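# Route a cable through a mesh tray onto the mat

## Task

Move the cable from the table into the wire-mesh cable tray so it runs along the tray's length, then bring one of its ends out over the drop-out lip mounted on the tray wall and set that end down on the mat. When finished, no part of the cable may be kinked or folded back on itself, and the robot must not have fallen or be left leaning, or the task fails.

## Robot and tools

ROBOT. TidyBot++: a wheeled base (0.54 m long, 0.50 m wide, 0.38 m tall) on four driven casters, carrying a single seven-joint arm with a two-finger gripper. The shoulder sits 0.12 m ahead of the base centre and 0.68 m above the floor. Segments: upper arm 0.42 m, forearm 0.31 m, hand 0.31 m. Two cameras: base_camera (pinhole, 644x364 px) and wrist_camera (fisheye, 644x476 px), the latter looking along the hand. The arm begins folded with the hand aimed down. Something may occasionally yank briefly on whatever the gripper holds.

FRAMES. Base frame: origin on the floor beneath the base centre, x forward, y left, z up, metres. hand_pose is reported in it and marks the point halfway between the finger pads; the hand's own z axis runs out along the fingers and the fingers close along its y axis. The odometry frame equals the base frame at scene start; base_odometry (x, y in metres, heading in rad, left positive, -3.142 to 3.142) only integrates wheel rotation, so slip looks like travel and drift of a few cm and degrees builds up. base_tilt gives lean in degrees, positive when leaning forward or to the right.

MOVE. One action per call; its parts start together.
- base: an object with any of translate_m (forward positive, -2 to 2 m), strafe_m (left positive, -2 to 2 m), rotate_rad (counter-clockwise from above positive, -6.3 to 6.3 rad). All are relative offsets measured from where the base last reported itself; the base drives in a straight line to the resulting point.
- joints: absolute targets in radians, keyed by name. joint_1_rad any angle (positive turns the arm clockwise from above, opposite to heading); joint_2_rad -2.249 to 2.249 (shoulder, 0 = upper arm vertical, positive leans forward); joint_3_rad any angle; joint_4_rad -2.579 to 2.579 (elbow, 0 straight); joint_5_rad any angle; joint_6_rad -2.099 to 2.099 (wrist); joint_7_rad any angle (hand roll; pointing down, positive is counter-clockwise from above). Unbounded joints go the short way, so send steps under half a turn. gripper_pos is 0 (open, ~85 mm gap) to 1 (closed); gap is roughly 85 x (1 - gripper_pos) mm.
- target: one list of seven numbers for the one arm, an absolute hand pose in the base frame: x, y, z in metres, then quaternion qw, qx, qy, qz. Alongside it, joints may contain only gripper_pos. To fix position error, add (wanted minus read hand_pose) to the last target's x, y, z. To hold still, resend hand_target, not hand_pose.
- speeds: caps for this action only: translate_m and strafe_m 0.05 to 0.5 m/s, rotate_rad 0.1 to 1.57 rad/s. When translating and strafing together, give one speed under just one key.
- cameras: list of base_camera, wrist_camera or all; [] returns none.
- blocking: true (default) returns once everything is at rest; false returns after about 0.5 s while motion continues. A later move overrides only the parts it names.
Any single action lasts at most 15 s; base moves time out at 14 s. Unknown keys make a call invalid; out-of-range values get it refused.

OTHER TOOLS. wait: seconds 0 to 10, optional cameras; returns state and images. stop: brakes all running motions, optional cameras. zoom_image: camera name plus region [x0, y0, x1, y1] in pixels from the top-left corner, at most 504 by 504. finished_scene: scene, the integer of the current scene (1 or 2); irreversible, and the goal must hold without the robot afterward.

RESULT LINES. move: done, or the worst status. base_status, joint_status, hand_status: done, moving, off_target, stopped, not_followed, contact_stop, time_out, torque_fault, limit_stop_at_motor_heat. hand_status is done within 10 mm and 2 degrees; off_target within ~3 cm is normal. joint_positions, hand_pose, hand_target (pose if joints reached targets; a load makes the hand hang lower). motor_effort in percent of maximum, peak in brackets. on_its_own lists uncommanded behaviour. pictures names the image order. "joint command not followed" / "pose unreachable" with "cause:" mean a check withheld the arm's targets; ARM HIT flags a hard self or base hit; MOTOR HOT warns of heat. Once a refusal, an uncommanded stop (contact_stop, time_out) or a torque fault appears, the remaining move, wait and finished_scene calls of that reply are skipped.

CAUTIONS. The arm does not avoid obstacles and keeps pushing when blocked; no check keeps it off the base. Forward, low poses close in front of the base often miss and can drive the arm into the base. Unreachable poses wander up to 10 s and end time_out. A downward hand reaches at most about 0.94 m high, and only near the base. Loads make the arm sag; never command a joint to its current reading while holding. A held item resting on a surface barely shows in hand_pose; watch effort and cameras. Joint torque limits: 104.5 N m (joints 1-4), 51.3 N m (5-7); exceeding one freezes the arm 10 s. Avoid drops, releasing moving items, slams, hard pushes, squeezing the gripper hard on an item still supported, and fast swings with loads. The robot can tip if the raised arm snags while driving, or when reaching far over nearby furniture or swinging sideways stretched out; backing away or retracting the arm rights it. Long stretched or loaded holds heat motors; at 75 °C the arm sinks and stops for 30-60 s. Faster completion is better.

Each tool is called as name([rows], argument=value, ...), one row to a line, values as JSON.

## Session

move()

Scene clock: 0.00 s.
base_odometry: x=+0.000 y=+0.000 heading=+0.000
base_tilt: forward=-0.3 right=+0.7
base_status: not commanded
joint_positions: joint_1_rad=+0.004 joint_2_rad=-0.377 joint_3_rad=+3.096 joint_4_rad=-2.504 joint_5_rad=+0.026 joint_6_rad=-0.894 joint_7_rad=+1.580 gripper_pos=+0.000
joint_status: not commanded
motor_effort: joint_1_rad=+0 joint_2_rad=-2 joint_3_rad=-1 joint_4_rad=+14 joint_5_rad=-1 joint_6_rad=+1 joint_7_rad=-1
hand_pose: x=+0.2681 y=-0.0008 z=+0.5979 quat_wxyz=(+0.018, +0.998, +0.031, +0.060) (m; base frame)
hand_target: x=+0.2689 y=-0.0007 z=+0.5985 quat_wxyz=(+0.018, +0.997, +0.031, +0.061) (m; base frame)
hand_status: not commanded
pictures: base_camera, wrist_camera

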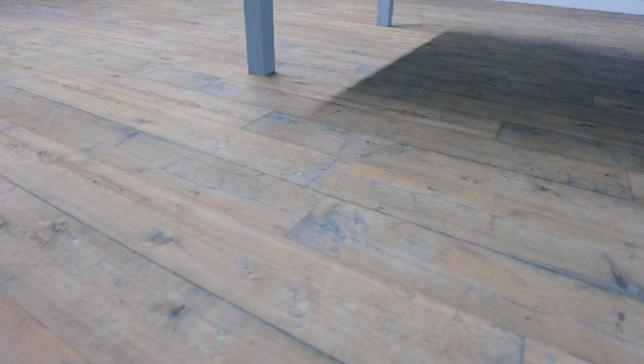

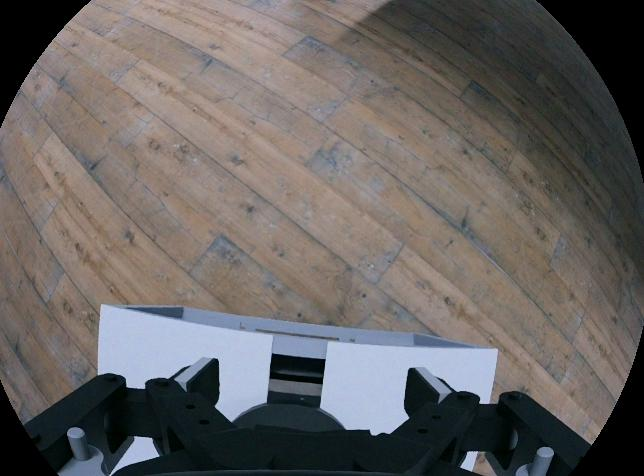

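move(joints={"joint_6_rad": 0.3})

zoom_image(camera="wrist_camera", region=[200, 100, 644, 340])

Scene clock: 2.03 s.
move: done
base_odometry: x=+0.000 y=+0.000 heading=+0.000
base_tilt: forward=-0.4 right=+0.6
base_status: not commanded
joint_positions: joint_1_rad=+0.004 joint_2_rad=-0.377 joint_3_rad=+3.096 joint_4_rad=-2.504 joint_5_rad=+0.026 joint_6_rad=+0.206 joint_7_rad=+1.580 gripper_pos=+0.000
joint_status: all done
motor_effort: joint_1_rad=+0(1) joint_2_rad=-7(7) joint_3_rad=+0(1) joint_4_rad=+18(18) joint_5_rad=-2(2) joint_6_rad=+8(9) joint_7_rad=-1(1)
hand_pose: x=+0.5225 y=+0.0202 z=+0.7999 quat_wxyz=(+0.004, +0.819, +0.036, +0.573) (m; base frame)
hand_target: x=+0.5316 y=+0.0217 z=+0.8288 quat_wxyz=(+0.003, +0.790, +0.036, +0.612) (m; base frame)
hand_status: not commanded
pictures: base_camera, wrist_camera

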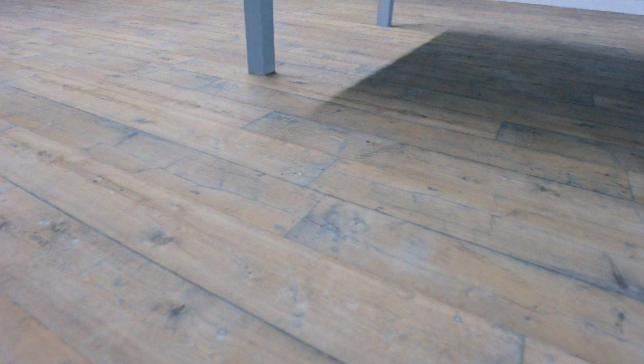

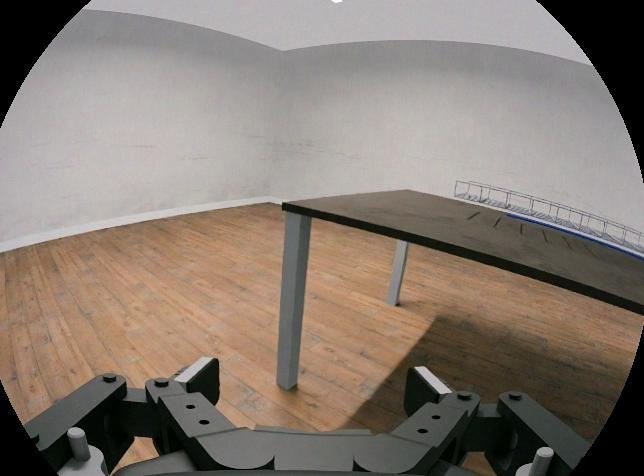

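Scaled by 1.135.

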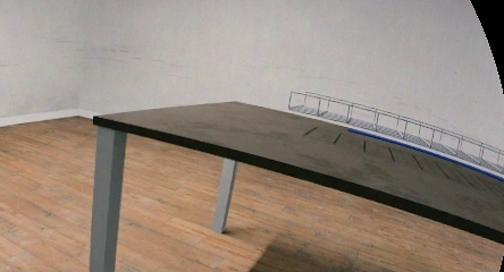

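move(base={"rotate_rad": -0.7})

zoom_image(camera="wrist_camera", region=[100, 100, 600, 400])

Scene clock: 3.87 s.
move: done
base_odometry: x=+0.000 y=+0.000 heading=-0.700
base_tilt: forward=-0.3 right=+0.6
base_status: done
joint_positions: joint_1_rad=+0.005 joint_2_rad=-0.377 joint_3_rad=+3.098 joint_4_rad=-2.504 joint_5_rad=+0.026 joint_6_rad=+0.206 joint_7_rad=+1.580 gripper_pos=+0.000
joint_status: not commanded
motor_effort: joint_1_rad=+1(2) joint_2_rad=-7(7) joint_3_rad=+0(2) joint_4_rad=+18(18) joint_5_rad=-1(2) joint_6_rad=+9(9) joint_7_rad=-1(1)
hand_pose: x=+0.5225 y=+0.0195 z=+0.7999 quat_wxyz=(+0.004, +0.819, +0.035, +0.573) (m; base frame)
hand_target: x=+0.5316 y=+0.0217 z=+0.8288 quat_wxyz=(+0.003, +0.790, +0.036, +0.612) (m; base frame)
hand_status: not commanded
pictures: base_camera, wrist_camera

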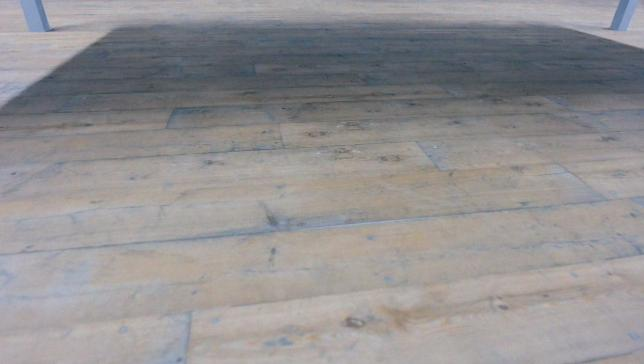

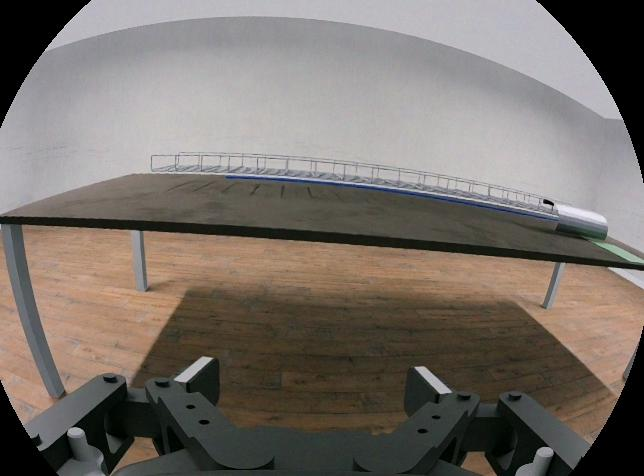

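Scaled by 1.008.

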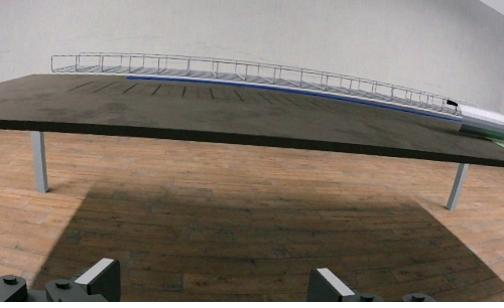

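move(base={"translate_m": 0.4, "rotate_rad": -0.1}, joints={"joint_2_rad": 0.0, "joint_4_rad": -1.2, "joint_6_rad": -1.0, "joint_1_rad": 0.0})

zoom_image(camera="wrist_camera", region=[140, 100, 644, 400])

Scene clock: 7.03 s.
move: done
base_odometry: x=+0.306 y=-0.258 heading=-0.800
base_tilt: forward=-0.3 right=+0.7
base_status: done
joint_positions: joint_1_rad=+0.005 joint_2_rad=-0.018 joint_3_rad=+3.098 joint_4_rad=-1.229 joint_5_rad=+0.026 joint_6_rad=-0.919 joint_7_rad=+1.580 gripper_pos=+0.000
joint_status: all done
motor_effort: joint_1_rad=+0(2) joint_2_rad=-20(23) joint_3_rad=-1(2) joint_4_rad=+19(21) joint_5_rad=-1(2) joint_6_rad=+7(10) joint_7_rad=-1(1)
hand_pose: x=+0.6686 y=+0.0166 z=+1.0484 quat_wxyz=(+0.006, +0.874, +0.023, +0.485) (m; base frame)
hand_target: x=+0.6628 y=+0.0191 z=+1.0334 quat_wxyz=(+0.005, +0.891, +0.026, +0.454) (m; base frame)
hand_status: not commanded
pictures: base_camera, wrist_camera

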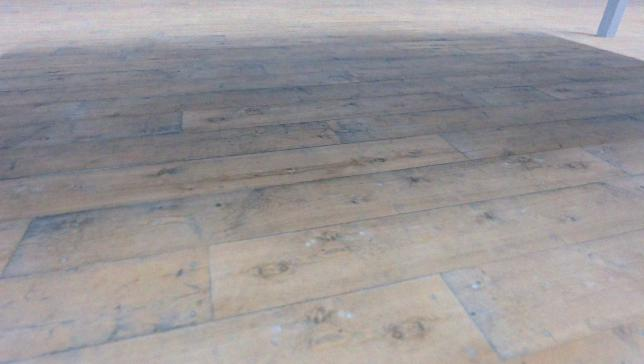

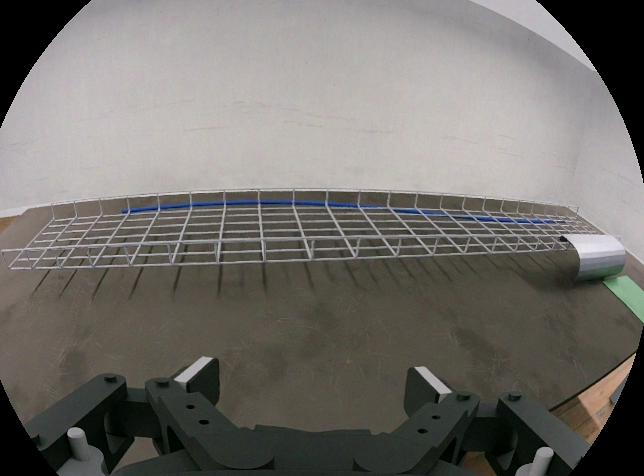

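Scaled by 1.000.

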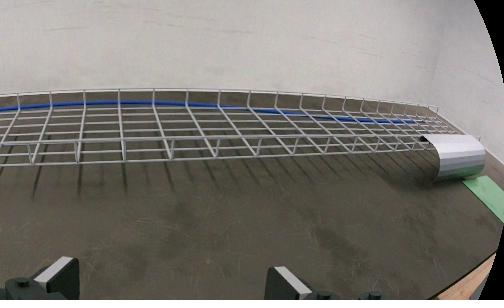

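move(joints={"joint_2_rad": -0.1, "joint_4_rad": -1.2, "joint_6_rad": -1.8})

zoom_image(camera="wrist_camera", region=[140, 0, 644, 400])

Scene clock: 8.97 s.
move: done
base_odometry: x=+0.306 y=-0.258 heading=-0.800
base_tilt: forward=-0.2 right=+0.5
base_status: not commanded
joint_positions: joint_1_rad=+0.005 joint_2_rad=-0.090 joint_3_rad=+3.098 joint_4_rad=-1.221 joint_5_rad=+0.026 joint_6_rad=-1.717 joint_7_rad=+1.580 gripper_pos=+0.000
joint_status: all done
motor_effort: joint_1_rad=+1(1) joint_2_rad=-15(22) joint_3_rad=+0(2) joint_4_rad=+16(19) joint_5_rad=-1(2) joint_6_rad=+3(8) joint_7_rad=-1(1)
hand_pose: x=+0.4552 y=+0.0074 z=+0.9366 quat_wxyz=(+0.012, +0.989, +0.020, +0.146) (m; base frame)
hand_target: x=+0.4310 y=+0.0087 z=+0.9408 quat_wxyz=(+0.012, +0.992, +0.023, +0.121) (m; base frame)
hand_status: not commanded
pictures: base_camera, wrist_camera

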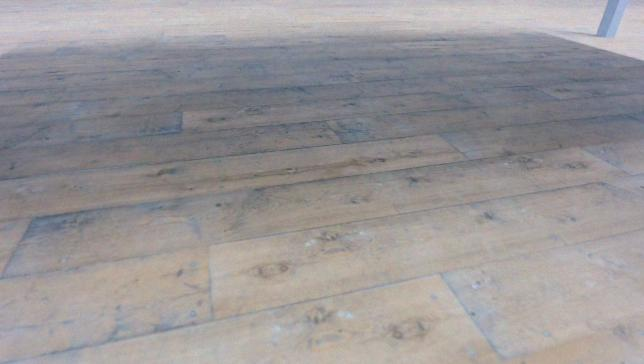

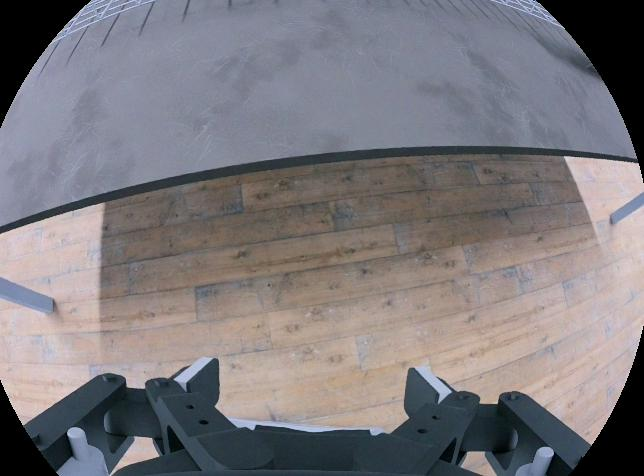

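Scaled by 1.000.

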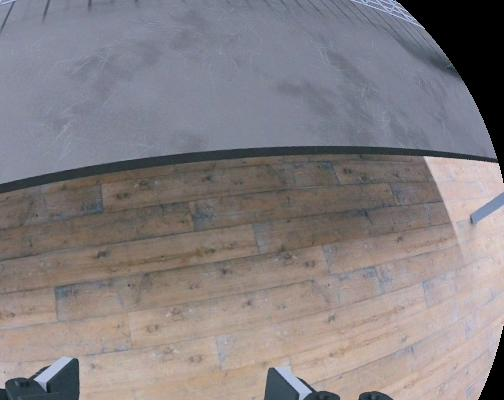

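move(base={"rotate_rad": 0.14}, joints={"joint_2_rad": 0.3, "joint_3_rad": 3.14, "joint_4_rad": -0.8, "joint_6_rad": -1.55,"joint_5_rad": 0.0, "joint_7_rad": 1.57})

zoom_image(camera="wrist_camera", region=[0, 0, 504, 400])

zoom_image(camera="wrist_camera", region=[140, 0, 644, 400])

Scene clock: 11.07 s.
move: done
base_odometry: x=+0.306 y=-0.258 heading=-0.660
base_tilt: forward=-0.3 right=+0.6
base_status: done
joint_positions: joint_1_rad=+0.003 joint_2_rad=+0.301 joint_3_rad=+3.126 joint_4_rad=-0.829 joint_5_rad=+0.026 joint_6_rad=-1.636 joint_7_rad=+1.580 gripper_pos=+0.000
joint_status: all done
motor_effort: joint_1_rad=+0(2) joint_2_rad=-30(33) joint_3_rad=-1(3) joint_4_rad=+16(18) joint_5_rad=-1(3) joint_6_rad=+3(5) joint_7_rad=-1(2)
hand_pose: x=+0.6420 y=-0.0015 z=+0.9283 quat_wxyz=(+0.010, +0.982, +0.007, +0.187) (m; base frame)
hand_target: x=+0.6704 y=+0.0021 z=+0.9519 quat_wxyz=(-0.001, +0.970, +0.000, +0.243) (m; base frame)
hand_status: not commanded
pictures: base_camera, wrist_camera

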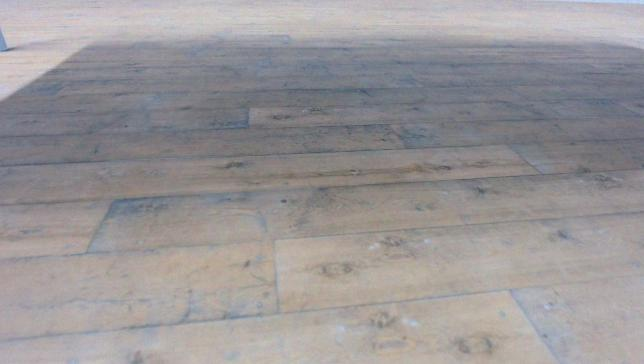

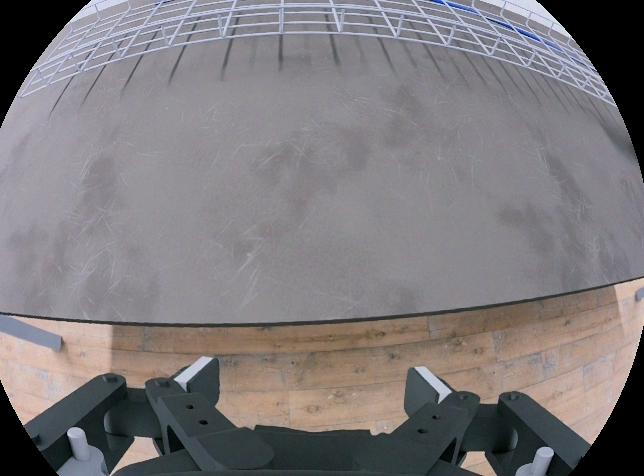

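Scaled by 1.000.

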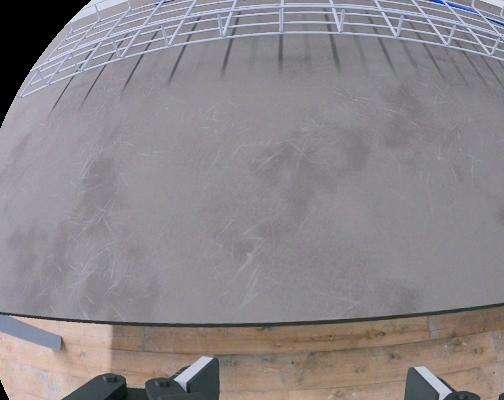

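Scaled by 1.000.

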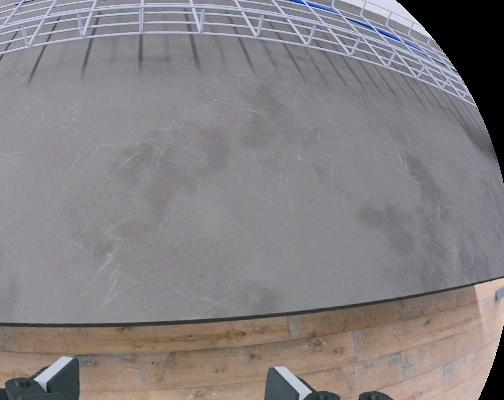

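move(base={"translate_m": 0.3}, joints={"joint_2_rad": 0.1, "joint_4_rad": -0.9, "joint_6_rad": -1.7})

zoom_image(camera="wrist_camera", region=[0, 0, 504, 400])

zoom_image(camera="wrist_camera", region=[140, 0, 644, 400])

Scene clock: 13.47 s.
move: done
base_odometry: x=+0.543 y=-0.442 heading=-0.659
base_tilt: forward=-0.4 right=+0.7
base_status: done
joint_positions: joint_1_rad=+0.003 joint_2_rad=+0.111 joint_3_rad=+3.126 joint_4_rad=-0.887 joint_5_rad=+0.026 joint_6_rad=-1.643 joint_7_rad=+1.580 gripper_pos=+0.000
joint_status: all done
motor_effort: joint_1_rad=+0(1) joint_2_rad=-22(30) joint_3_rad=-1(2) joint_4_rad=+15(17) joint_5_rad=-1(2) joint_6_rad=+4(6) joint_7_rad=-1(1)
hand_pose: x=+0.5791 y=-0.0017 z=+0.9971 quat_wxyz=(+0.011, +0.969, +0.006, +0.247) (m; base frame)
hand_target: x=+0.5585 y=+0.0020 z=+0.9889 quat_wxyz=(+0.000, +0.976, +0.000, +0.219) (m; base frame)
hand_status: not commanded
pictures: base_camera, wrist_camera

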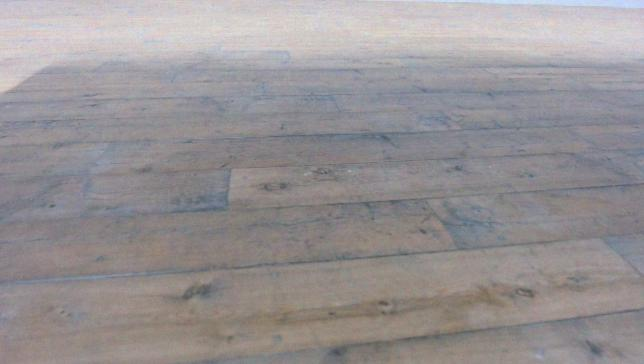

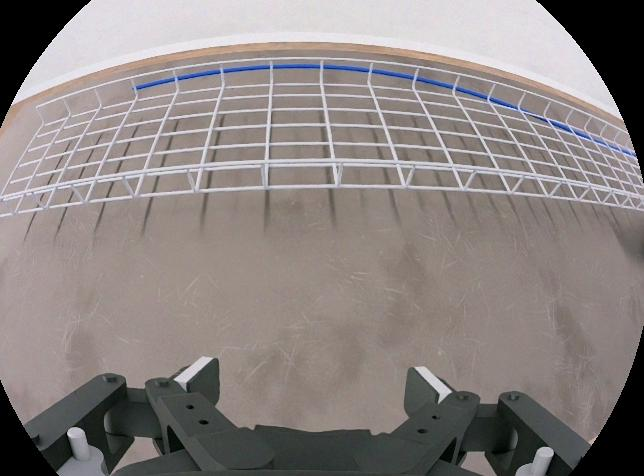

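Scaled by 1.000.

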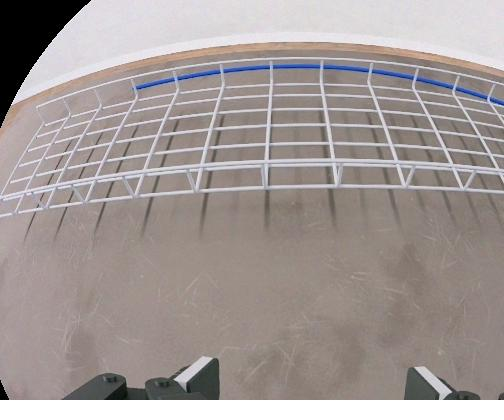

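Scaled by 1.000.

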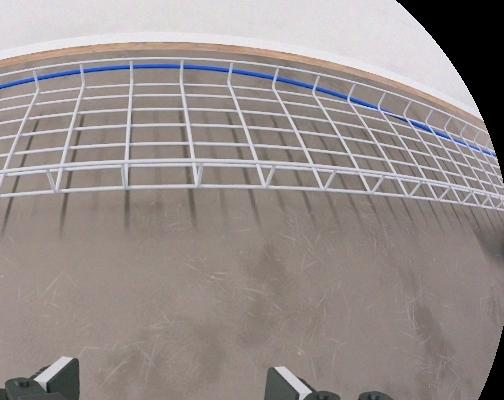

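move(base={"strafe_m": -0.85})

zoom_image(camera="wrist_camera", region=[0, 0, 504, 400])

zoom_image(camera="wrist_camera", region=[300, 50, 600, 300])

Scene clock: 16.80 s.
move: done
base_odometry: x=+0.023 y=-1.114 heading=-0.659
base_tilt: forward=-0.3 right=+0.5
base_status: done
joint_positions: joint_1_rad=+0.003 joint_2_rad=+0.111 joint_3_rad=+3.134 joint_4_rad=-0.887 joint_5_rad=+0.026 joint_6_rad=-1.643 joint_7_rad=+1.580 gripper_pos=+0.000
joint_status: not commanded
motor_effort: joint_1_rad=+0(3) joint_2_rad=-22(23) joint_3_rad=+0(2) joint_4_rad=+16(16) joint_5_rad=-1(2) joint_6_rad=+5(6) joint_7_rad=-1(1)
hand_pose: x=+0.5792 y=-0.0051 z=+0.9971 quat_wxyz=(+0.013, +0.969, +0.002, +0.247) (m; base frame)
hand_target: x=+0.5585 y=+0.0020 z=+0.9889 quat_wxyz=(+0.000, +0.976, +0.000, +0.219) (m; base frame)
hand_status: not commanded
pictures: base_camera, wrist_camera

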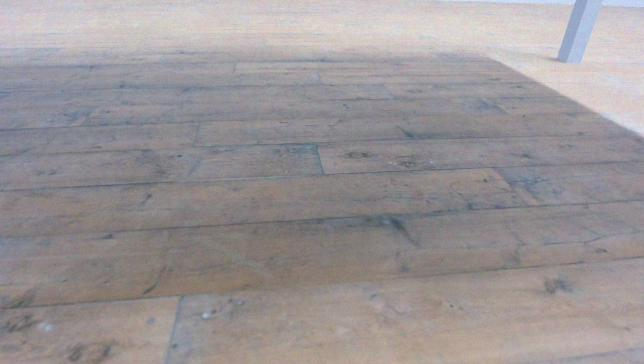

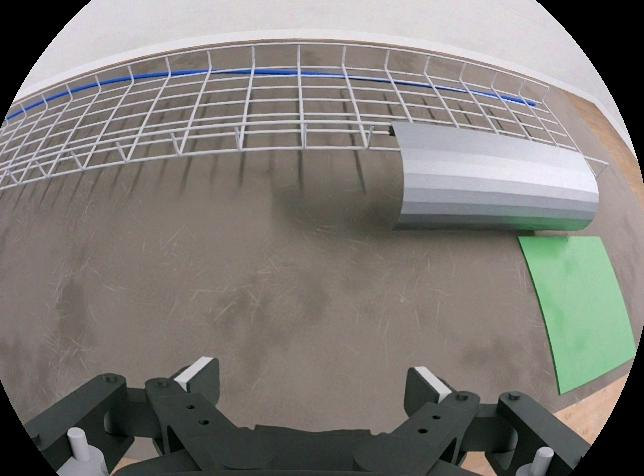

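Scaled by 1.000.

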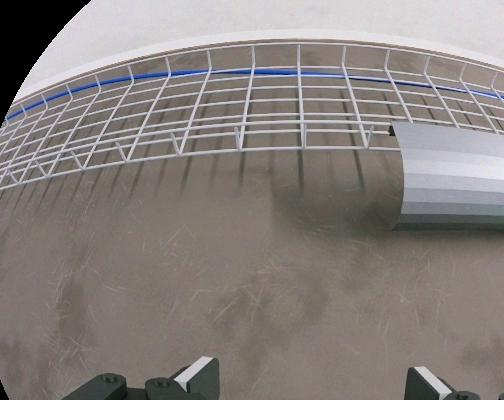

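Scaled by 1.680.

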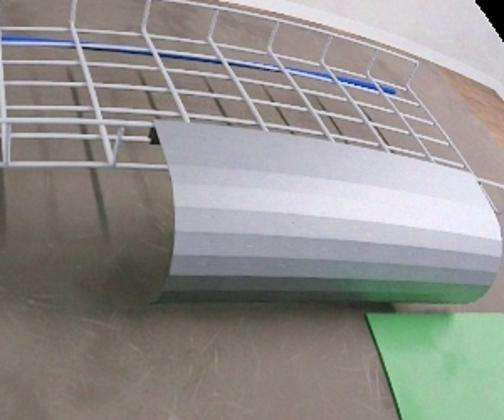

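move(joints={"joint_1_rad": 1.2, "joint_2_rad": -0.2, "joint_4_rad": -1.2, "joint_6_rad": -0.7}, cameras=["wrist_camera"])

Scene clock: 20.90 s.
move: off_target
base_odometry: x=+0.023 y=-1.114 heading=-0.659
base_tilt: forward=-0.4 right=+0.6
base_status: not commanded
joint_positions: joint_1_rad=+1.183 joint_2_rad=-0.180 joint_3_rad=+3.136 joint_4_rad=-1.184 joint_5_rad=+0.026 joint_6_rad=-0.798 joint_7_rad=+1.580 gripper_pos=+0.000
joint_status: joint_6_rad off_target (ended at -0.798, target -0.700); the others done
motor_effort: joint_1_rad=+0(2) joint_2_rad=-14(23) joint_3_rad=-1(3) joint_4_rad=+18(19) joint_5_rad=-1(2) joint_6_rad=+9(9) joint_7_rad=-1(1)
hand_pose: x=+0.3041 y=-0.4570 z=+1.1932 quat_wxyz=(+0.358, +0.655, -0.431, +0.507) (m; base frame)
hand_target: x=+0.2985 y=-0.4555 z=+1.2239 quat_wxyz=(+0.372, +0.620, -0.424, +0.545) (m; base frame)
hand_status: not commanded
pictures: wrist_camera

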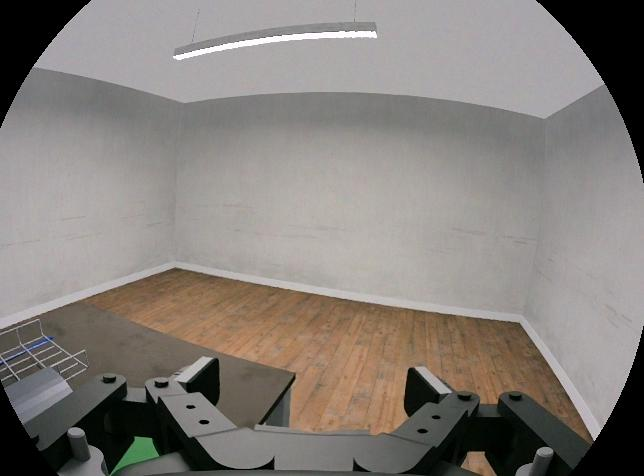

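move(base={"strafe_m": -1.55}, joints={"joint_1_rad": 0.0, "joint_2_rad": -0.3, "joint_4_rad": -1.9, "joint_6_rad": -0.5}, cameras=[])

move(base={"translate_m": 1.9, "rotate_rad": 3.14})

Scene clock: 25.10 s.
move: done
base_odometry: x=-0.926 y=-2.340 heading=-0.659
base_tilt: forward=-0.3 right=+0.6
base_status: done
joint_positions: joint_1_rad=+0.016 joint_2_rad=-0.277 joint_3_rad=+3.139 joint_4_rad=-1.886 joint_5_rad=+0.026 joint_6_rad=-0.595 joint_7_rad=+1.580 gripper_pos=+0.000
joint_status: all done
motor_effort: joint_1_rad=+0(3) joint_2_rad=-12(16) joint_3_rad=+0(2) joint_4_rad=+20(21) joint_5_rad=+0(2) joint_6_rad=+7(10) joint_7_rad=-1(2)
hand_pose: x=+0.5689 y=-0.0088 z=+0.8905 quat_wxyz=(+0.017, +0.892, +0.005, +0.452) (m; base frame)
hand_target: x=+0.5776 y=+0.0022 z=+0.9174 quat_wxyz=(+0.000, +0.867, +0.000, +0.498) (m; base frame)
hand_status: not commanded
pictures: none
No camera images: "cameras" was empty.

Scene clock: 30.67 s.
move: done
base_odometry: x=+0.576 y=-3.503 heading=+2.482
base_tilt: forward=-0.4 right=+0.7
base_status: done
joint_positions: joint_1_rad=+0.011 joint_2_rad=-0.303 joint_3_rad=+3.139 joint_4_rad=-1.889 joint_5_rad=+0.026 joint_6_rad=-0.590 joint_7_rad=+1.580 gripper_pos=+0.000
joint_status: not commanded
motor_effort: joint_1_rad=+0(2) joint_2_rad=-11(15) joint_3_rad=+0(3) joint_4_rad=+20(21) joint_5_rad=-1(2) joint_6_rad=+7(9) joint_7_rad=-1(2)
hand_pose: x=+0.5637 y=-0.0068 z=+0.9015 quat_wxyz=(+0.016, +0.886, +0.007, +0.464) (m; base frame)
hand_target: x=+0.5776 y=+0.0022 z=+0.9174 quat_wxyz=(+0.000, +0.867, +0.000, +0.498) (m; base frame)
hand_status: not commanded
pictures: base_camera, wrist_camera

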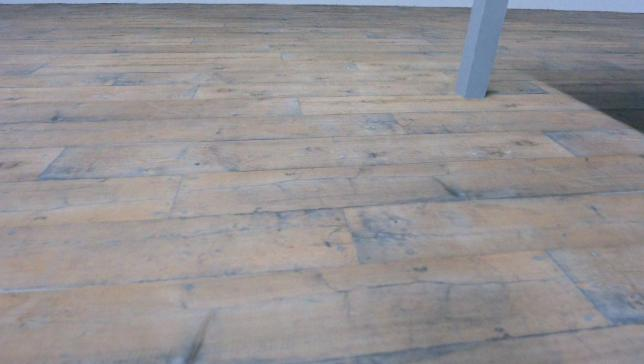

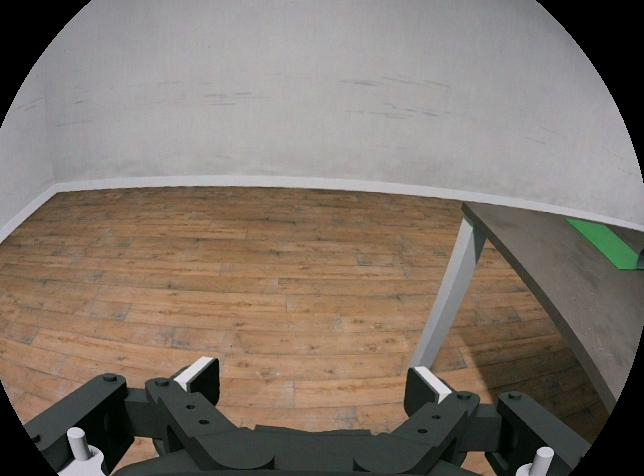

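move(base={"translate_m": -0.4}, joints={"joint_1_rad": 0.0, "joint_2_rad": -0.2, "joint_4_rad": -1.2, "joint_6_rad": -1.2}, cameras=["wrist_camera"])

move(base={"strafe_m": -1.1})

zoom_image(camera="wrist_camera", region=[140, 0, 644, 400])

Scene clock: 33.10 s.
move: done
base_odometry: x=+0.893 y=-3.748 heading=+2.482
base_tilt: forward=-0.4 right=+0.7
base_status: done
joint_positions: joint_1_rad=+0.011 joint_2_rad=-0.214 joint_3_rad=+3.139 joint_4_rad=-1.225 joint_5_rad=+0.026 joint_6_rad=-1.119 joint_7_rad=+1.580 gripper_pos=+0.000
joint_status: all done
motor_effort: joint_1_rad=+0(2) joint_2_rad=-12(15) joint_3_rad=-1(1) joint_4_rad=+17(21) joint_5_rad=-1(2) joint_6_rad=+8(9) joint_7_rad=-1(2)
hand_pose: x=+0.5597 y=-0.0094 z=+1.0946 quat_wxyz=(+0.018, +0.875, +0.000, +0.484) (m; base frame)
hand_target: x=+0.5516 y=+0.0021 z=+1.0808 quat_wxyz=(+0.000, +0.891, +0.000, +0.454) (m; base frame)
hand_status: not commanded
pictures: wrist_camera

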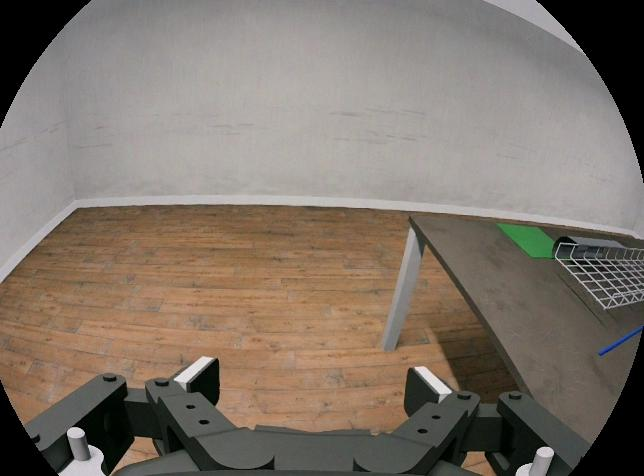

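Scene clock: 36.23 s.
move: done
base_odometry: x=+1.567 y=-2.879 heading=+2.482
base_tilt: forward=-0.4 right=+0.6
base_status: done
joint_positions: joint_1_rad=+0.010 joint_2_rad=-0.214 joint_3_rad=+3.140 joint_4_rad=-1.225 joint_5_rad=+0.026 joint_6_rad=-1.122 joint_7_rad=+1.580 gripper_pos=+0.000
joint_status: not commanded
motor_effort: joint_1_rad=+0(2) joint_2_rad=-12(13) joint_3_rad=+0(3) joint_4_rad=+18(18) joint_5_rad=-1(3) joint_6_rad=+7(9) joint_7_rad=-1(2)
hand_pose: x=+0.5594 y=-0.0099 z=+1.0939 quat_wxyz=(+0.018, +0.875, -0.001, +0.483) (m; base frame)
hand_target: x=+0.5516 y=+0.0021 z=+1.0808 quat_wxyz=(+0.000, +0.891, +0.000, +0.454) (m; base frame)
hand_status: not commanded
pictures: base_camera, wrist_camera

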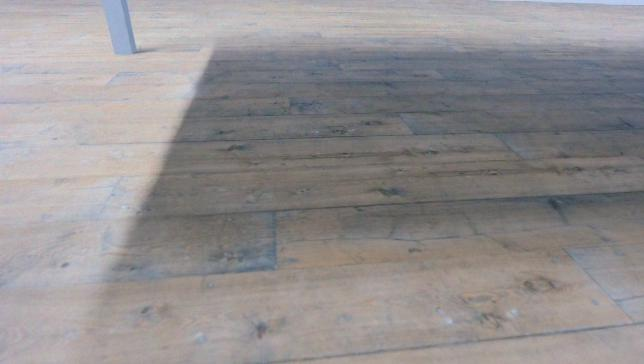

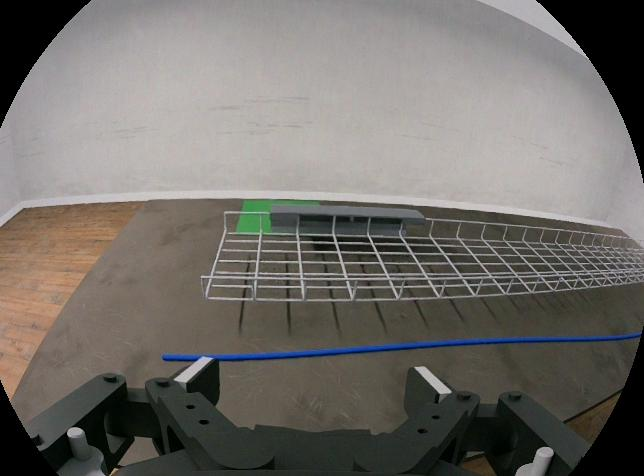

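Scaled by 1.000.

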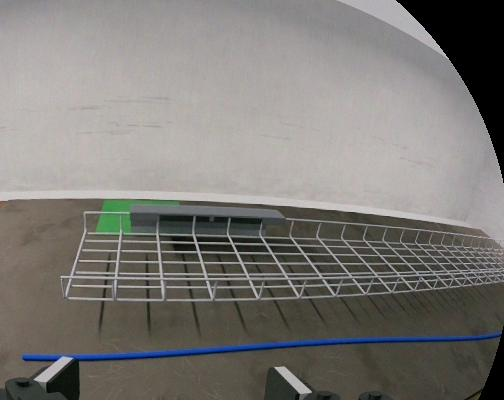

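move(base={"strafe_m": -1.5})

zoom_image(camera="wrist_camera", region=[140, 150, 644, 450])

Scene clock: 40.57 s.
move: done
base_odometry: x=+2.487 y=-1.694 heading=+2.481
base_tilt: forward=-0.4 right=+0.7
base_status: done
joint_positions: joint_1_rad=+0.010 joint_2_rad=-0.214 joint_3_rad=+3.141 joint_4_rad=-1.225 joint_5_rad=+0.026 joint_6_rad=-1.122 joint_7_rad=+1.580 gripper_pos=+0.000
joint_status: not commanded
motor_effort: joint_1_rad=+0(2) joint_2_rad=-12(13) joint_3_rad=-1(3) joint_4_rad=+17(18) joint_5_rad=-2(2) joint_6_rad=+8(9) joint_7_rad=-1(2)
hand_pose: x=+0.5594 y=-0.0097 z=+1.0937 quat_wxyz=(+0.017, +0.876, +0.000, +0.483) (m; base frame)
hand_target: x=+0.5516 y=+0.0021 z=+1.0808 quat_wxyz=(+0.000, +0.891, +0.000, +0.454) (m; base frame)
hand_status: not commanded
pictures: base_camera, wrist_camera

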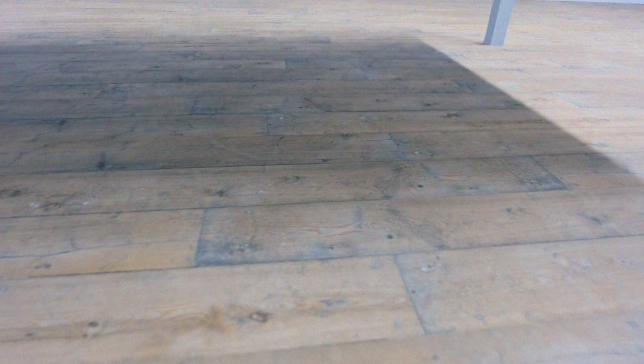

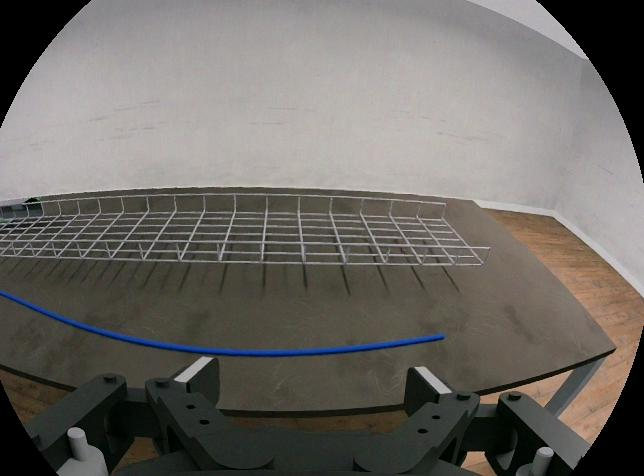

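Scaled by 1.000.

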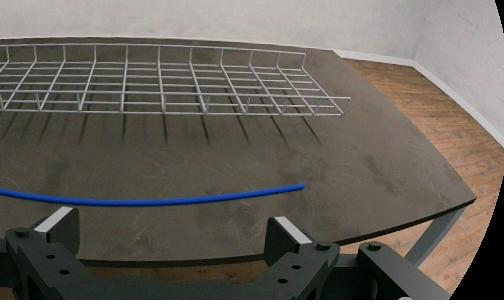

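move(base={"translate_m": 0.38, "rotate_rad": 0.09}, cameras=[])

move(target=[0.42, -0.1, 0.94, 0, 0.707, -0.707, 0])

Scene clock: 43.20 s.
move: done
base_odometry: x=+2.187 y=-1.461 heading=+2.572
base_tilt: forward=-0.3 right=+0.6
base_status: done
joint_positions: joint_1_rad=+0.006 joint_2_rad=-0.192 joint_3_rad=+3.137 joint_4_rad=-1.224 joint_5_rad=+0.026 joint_6_rad=-1.125 joint_7_rad=+1.580 gripper_pos=+0.000
joint_status: not commanded
motor_effort: joint_1_rad=+0(2) joint_2_rad=-13(18) joint_3_rad=+0(2) joint_4_rad=+18(19) joint_5_rad=-1(2) joint_6_rad=+8(9) joint_7_rad=+0(1)
hand_pose: x=+0.5678 y=-0.0065 z=+1.0840 quat_wxyz=(+0.016, +0.881, +0.003, +0.473) (m; base frame)
hand_target: x=+0.5516 y=+0.0021 z=+1.0808 quat_wxyz=(+0.000, +0.891, +0.000, +0.454) (m; base frame)
hand_status: not commanded
pictures: none
No camera images: "cameras" was empty.

Scene clock: 45.20 s.
move: off_target
base_odometry: x=+2.187 y=-1.461 heading=+2.572
base_tilt: forward=-0.3 right=+0.6
base_status: not commanded
joint_positions: joint_1_rad=+0.087 joint_2_rad=+0.081 joint_3_rad=+3.400 joint_4_rad=-1.008 joint_5_rad=+0.026 joint_6_rad=-1.983 joint_7_rad=+0.398 gripper_pos=+0.000
joint_status: not commanded
motor_effort: joint_1_rad=+0(1) joint_2_rad=-19(21) joint_3_rad=+0(2) joint_4_rad=+14(18) joint_5_rad=+0(2) joint_6_rad=+1(8) joint_7_rad=-1(1)
hand_pose: x=+0.4359 y=-0.1142 z=+0.9371 quat_wxyz=(+0.006, +0.722, -0.691, +0.042) (m; base frame)
hand_target: x=+0.4200 y=-0.1000 z=+0.9400 quat_wxyz=(+0.000, +0.707, -0.707, +0.000) (m; base frame)
hand_status: off_target (0.022 m and 5.5 deg from the pose sent, 0.227 m and 103.2 deg at the start)
pictures: base_camera, wrist_camera

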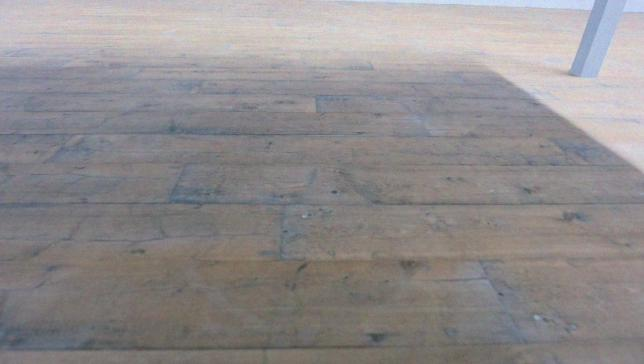

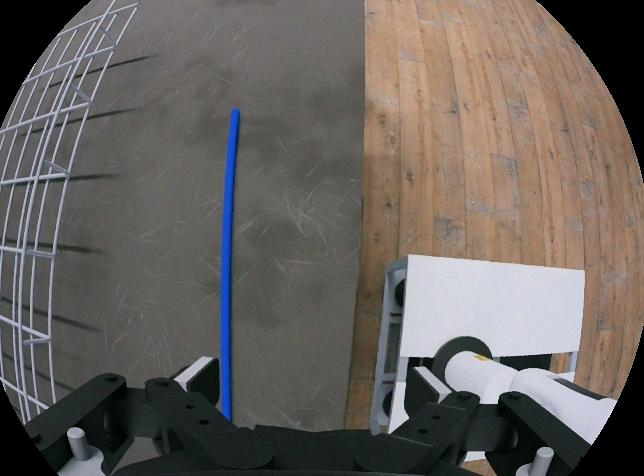

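move(base={"translate_m": 0.12}, target=[0.40, -0.19, 0.86, 0, 0.707, -0.707, 0], cameras=["wrist_camera"])

Scene clock: 46.97 s.
move: off_target
base_odometry: x=+2.085 y=-1.396 heading=+2.572
base_tilt: forward=-0.3 right=+0.6
base_status: done
joint_positions: joint_1_rad=+0.259 joint_2_rad=+0.086 joint_3_rad=+3.493 joint_4_rad=-1.263 joint_5_rad=+0.026 joint_6_rad=-1.878 joint_7_rad=+0.591 gripper_pos=+0.000
joint_status: not commanded
motor_effort: joint_1_rad=+1(1) joint_2_rad=-20(24) joint_3_rad=+0(1) joint_4_rad=+15(16) joint_5_rad=-1(2) joint_6_rad=+0(2) joint_7_rad=-1(1)
hand_pose: x=+0.3806 y=-0.1828 z=+0.8614 quat_wxyz=(+0.034, +0.697, -0.715, -0.035) (m; base frame)
hand_target: x=+0.4000 y=-0.1900 z=+0.8600 quat_wxyz=(+0.000, +0.707, -0.707, +0.000) (m; base frame)
hand_status: off_target (0.021 m and 5.8 deg from the pose sent, 0.114 m and 5.5 deg at the start)
pictures: wrist_camera

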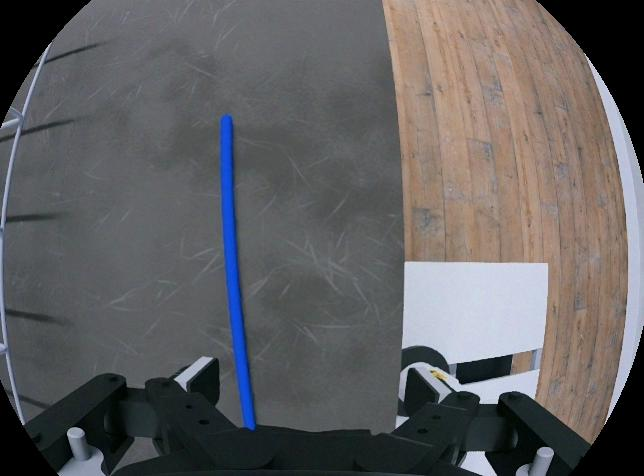

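move(target=[0.445, -0.195, 0.81, 0, 0.707, -0.707, 0], cameras=["wrist_camera"])

Scene clock: 48.07 s.
move: off_target
base_odometry: x=+2.085 y=-1.396 heading=+2.572
base_tilt: forward=-0.4 right=+0.6
base_status: not commanded
joint_positions: joint_1_rad=+0.257 joint_2_rad=+0.156 joint_3_rad=+3.499 joint_4_rad=-1.333 joint_5_rad=+0.007 joint_6_rad=-1.736 joint_7_rad=+0.592 gripper_pos=+0.000
joint_status: not commanded
motor_effort: joint_1_rad=+0(1) joint_2_rad=-22(26) joint_3_rad=+0(2) joint_4_rad=+15(16) joint_5_rad=+0(1) joint_6_rad=+0(1) joint_7_rad=-1(1)
hand_pose: x=+0.4145 y=-0.1977 z=+0.8156 quat_wxyz=(+0.037, +0.699, -0.714, -0.031) (m; base frame)
hand_target: x=+0.4450 y=-0.1950 z=+0.8100 quat_wxyz=(+0.000, +0.707, -0.707, +0.000) (m; base frame)
hand_status: off_target (0.031 m and 5.6 deg from the pose sent, 0.083 m and 5.8 deg at the start)
pictures: wrist_camera

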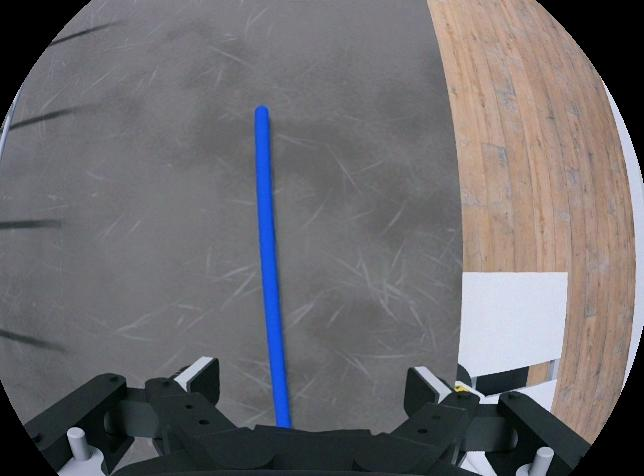

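move(target=[0.468, -0.192, 0.774, 0, 0.707, -0.707, 0], cameras=["wrist_camera"])

Scene clock: 49.03 s.
move: off_target
base_odometry: x=+2.085 y=-1.396 heading=+2.572
base_tilt: forward=-0.2 right=+0.7
base_status: not commanded
joint_positions: joint_1_rad=+0.235 joint_2_rad=+0.196 joint_3_rad=+3.499 joint_4_rad=-1.395 joint_5_rad=-0.008 joint_6_rad=-1.631 joint_7_rad=+0.592 gripper_pos=+0.000
joint_status: not commanded
motor_effort: joint_1_rad=+0(1) joint_2_rad=-24(26) joint_3_rad=+0(2) joint_4_rad=+15(16) joint_5_rad=+0(1) joint_6_rad=+0(1) joint_7_rad=-1(1)
hand_pose: x=+0.4368 y=-0.1976 z=+0.7813 quat_wxyz=(+0.036, +0.708, -0.705, -0.027) (m; base frame)
hand_target: x=+0.4680 y=-0.1920 z=+0.7740 quat_wxyz=(+0.000, +0.707, -0.707, +0.000) (m; base frame)
hand_status: off_target (0.033 m and 5.2 deg from the pose sent, 0.068 m and 5.6 deg at the start)
pictures: wrist_camera

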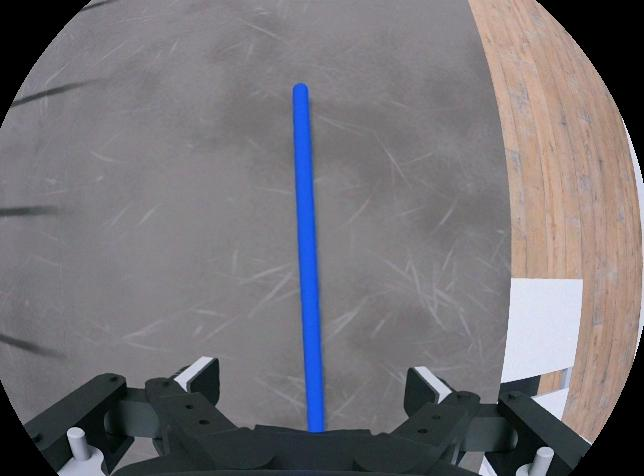

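move(target=[0.468, -0.192, 0.765, 0, 0.707, -0.707, 0], cameras=[])

move(joints={"gripper_pos": 1.0}, cameras=["wrist_camera"])

Scene clock: 49.77 s.
move: off_target
base_odometry: x=+2.085 y=-1.396 heading=+2.572
base_tilt: forward=-0.3 right=+0.6
base_status: not commanded
joint_positions: joint_1_rad=+0.235 joint_2_rad=+0.196 joint_3_rad=+3.499 joint_4_rad=-1.423 joint_5_rad=-0.008 joint_6_rad=-1.601 joint_7_rad=+0.592 gripper_pos=+0.000
joint_status: not commanded
motor_effort: joint_1_rad=+0(1) joint_2_rad=-24(25) joint_3_rad=+1(1) joint_4_rad=+15(16) joint_5_rad=-1(1) joint_6_rad=+1(1) joint_7_rad=-1(1)
hand_pose: x=+0.4368 y=-0.1982 z=+0.7723 quat_wxyz=(+0.036, +0.708, -0.705, -0.027) (m; base frame)
hand_target: x=+0.4680 y=-0.1920 z=+0.7650 quat_wxyz=(+0.000, +0.707, -0.707, +0.000) (m; base frame)
hand_status: off_target (0.033 m and 5.1 deg from the pose sent, 0.036 m and 5.2 deg at the start)
pictures: none
No camera images: "cameras" was empty.

Scene clock: 50.87 s.
move: done
base_odometry: x=+2.085 y=-1.396 heading=+2.572
base_tilt: forward=-0.4 right=+0.6
base_status: not commanded
joint_positions: joint_1_rad=+0.235 joint_2_rad=+0.196 joint_3_rad=+3.499 joint_4_rad=-1.423 joint_5_rad=-0.008 joint_6_rad=-1.601 joint_7_rad=+0.592 gripper_pos=+0.999
joint_status: all done
motor_effort: joint_1_rad=+0(1) joint_2_rad=-24(24) joint_3_rad=+1(1) joint_4_rad=+15(15) joint_5_rad=-1(1) joint_6_rad=+0(1) joint_7_rad=-1(1)
hand_pose: x=+0.4369 y=-0.1982 z=+0.7723 quat_wxyz=(+0.036, +0.708, -0.705, -0.027) (m; base frame)
hand_target: x=+0.4680 y=-0.1920 z=+0.7650 quat_wxyz=(+0.000, +0.707, -0.707, +0.000) (m; base frame)
hand_status: not commanded
pictures: wrist_camera

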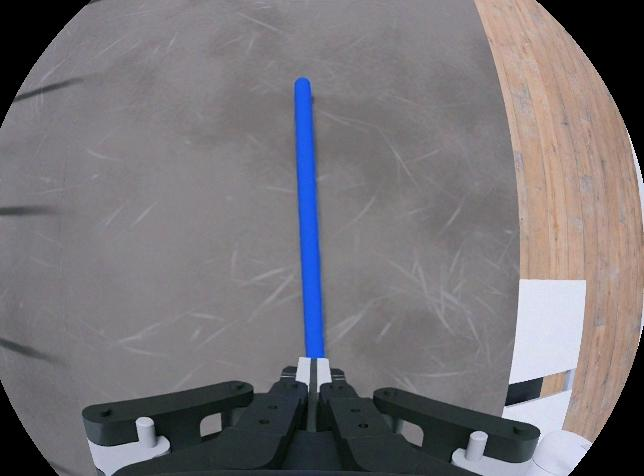

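move(joints={"gripper_pos": 0.3}, cameras=[])

move(target=[0.468, -0.192, 0.750, 0, 0.707, -0.707, 0], cameras=["wrist_camera"])

Scene clock: 51.90 s.
move: done
base_odometry: x=+2.085 y=-1.396 heading=+2.572
base_tilt: forward=-0.4 right=+0.7
base_status: not commanded
joint_positions: joint_1_rad=+0.235 joint_2_rad=+0.196 joint_3_rad=+3.499 joint_4_rad=-1.423 joint_5_rad=-0.008 joint_6_rad=-1.601 joint_7_rad=+0.592 gripper_pos=+0.300
joint_status: all done
motor_effort: joint_1_rad=+0(1) joint_2_rad=-24(24) joint_3_rad=+0(2) joint_4_rad=+15(15) joint_5_rad=+0(1) joint_6_rad=+0(2) joint_7_rad=-1(1)
hand_pose: x=+0.4369 y=-0.1982 z=+0.7723 quat_wxyz=(+0.036, +0.708, -0.705, -0.027) (m; base frame)
hand_target: x=+0.4680 y=-0.1920 z=+0.7650 quat_wxyz=(+0.000, +0.707, -0.707, +0.000) (m; base frame)
hand_status: not commanded
pictures: none
No camera images: "cameras" was empty.

Scene clock: 52.60 s.
move: off_target
base_odometry: x=+2.085 y=-1.396 heading=+2.572
base_tilt: forward=-0.4 right=+0.7
base_status: not commanded
joint_positions: joint_1_rad=+0.233 joint_2_rad=+0.197 joint_3_rad=+3.499 joint_4_rad=-1.468 joint_5_rad=-0.009 joint_6_rad=-1.555 joint_7_rad=+0.592 gripper_pos=+0.300
joint_status: not commanded
motor_effort: joint_1_rad=+0(1) joint_2_rad=-24(25) joint_3_rad=+1(1) joint_4_rad=+15(16) joint_5_rad=+0(1) joint_6_rad=+0(2) joint_7_rad=-1(1)
hand_pose: x=+0.4366 y=-0.1981 z=+0.7577 quat_wxyz=(+0.036, +0.708, -0.705, -0.026) (m; base frame)
hand_target: x=+0.4680 y=-0.1920 z=+0.7500 quat_wxyz=(+0.000, +0.707, -0.707, +0.000) (m; base frame)
hand_status: off_target (0.033 m and 5.1 deg from the pose sent, 0.039 m and 5.1 deg at the start)
pictures: wrist_camera

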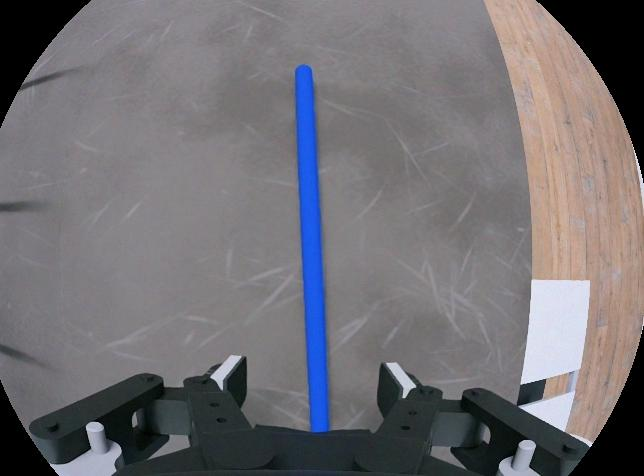

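move(target=[0.468, -0.192, 0.743, 0, 0.707, -0.707, 0], cameras=[])

move(joints={"gripper_pos": 1.0}, cameras=["wrist_camera"])

Scene clock: 53.27 s.
move: off_target
base_odometry: x=+2.085 y=-1.396 heading=+2.572
base_tilt: forward=-0.2 right=+0.7
base_status: not commanded
joint_positions: joint_1_rad=+0.232 joint_2_rad=+0.197 joint_3_rad=+3.500 joint_4_rad=-1.487 joint_5_rad=-0.010 joint_6_rad=-1.532 joint_7_rad=+0.592 gripper_pos=+0.300
joint_status: not commanded
motor_effort: joint_1_rad=+0(1) joint_2_rad=-24(25) joint_3_rad=+0(1) joint_4_rad=+15(16) joint_5_rad=-1(1) joint_6_rad=+0(1) joint_7_rad=-1(1)
hand_pose: x=+0.4372 y=-0.1983 z=+0.7517 quat_wxyz=(+0.035, +0.708, -0.705, -0.025) (m; base frame)
hand_target: x=+0.4680 y=-0.1920 z=+0.7430 quat_wxyz=(+0.000, +0.707, -0.707, +0.000) (m; base frame)
hand_status: off_target (0.033 m and 4.9 deg from the pose sent, 0.035 m and 5.1 deg at the start)
pictures: none
No camera images: "cameras" was empty.

Scene clock: 54.20 s.
move: done
base_odometry: x=+2.085 y=-1.396 heading=+2.572
base_tilt: forward=-0.3 right=+0.6
base_status: not commanded
joint_positions: joint_1_rad=+0.232 joint_2_rad=+0.197 joint_3_rad=+3.500 joint_4_rad=-1.487 joint_5_rad=-0.010 joint_6_rad=-1.532 joint_7_rad=+0.592 gripper_pos=+0.999
joint_status: all done
motor_effort: joint_1_rad=+0(1) joint_2_rad=-24(24) joint_3_rad=+1(2) joint_4_rad=+15(15) joint_5_rad=+0(1) joint_6_rad=+0(2) joint_7_rad=-1(2)
hand_pose: x=+0.4372 y=-0.1983 z=+0.7517 quat_wxyz=(+0.035, +0.708, -0.705, -0.025) (m; base frame)
hand_target: x=+0.4680 y=-0.1920 z=+0.7430 quat_wxyz=(+0.000, +0.707, -0.707, +0.000) (m; base frame)
hand_status: not commanded
pictures: wrist_camera

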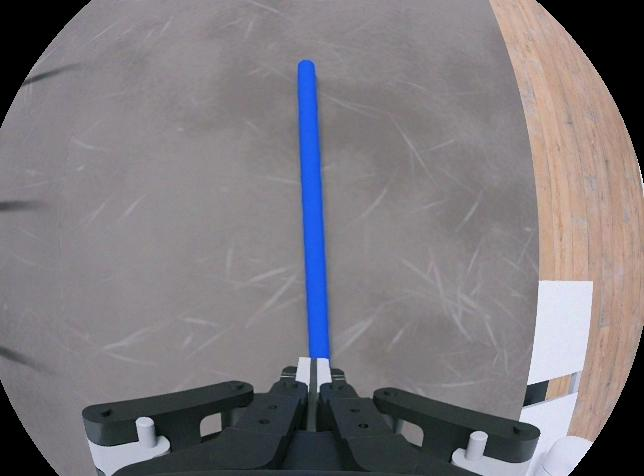

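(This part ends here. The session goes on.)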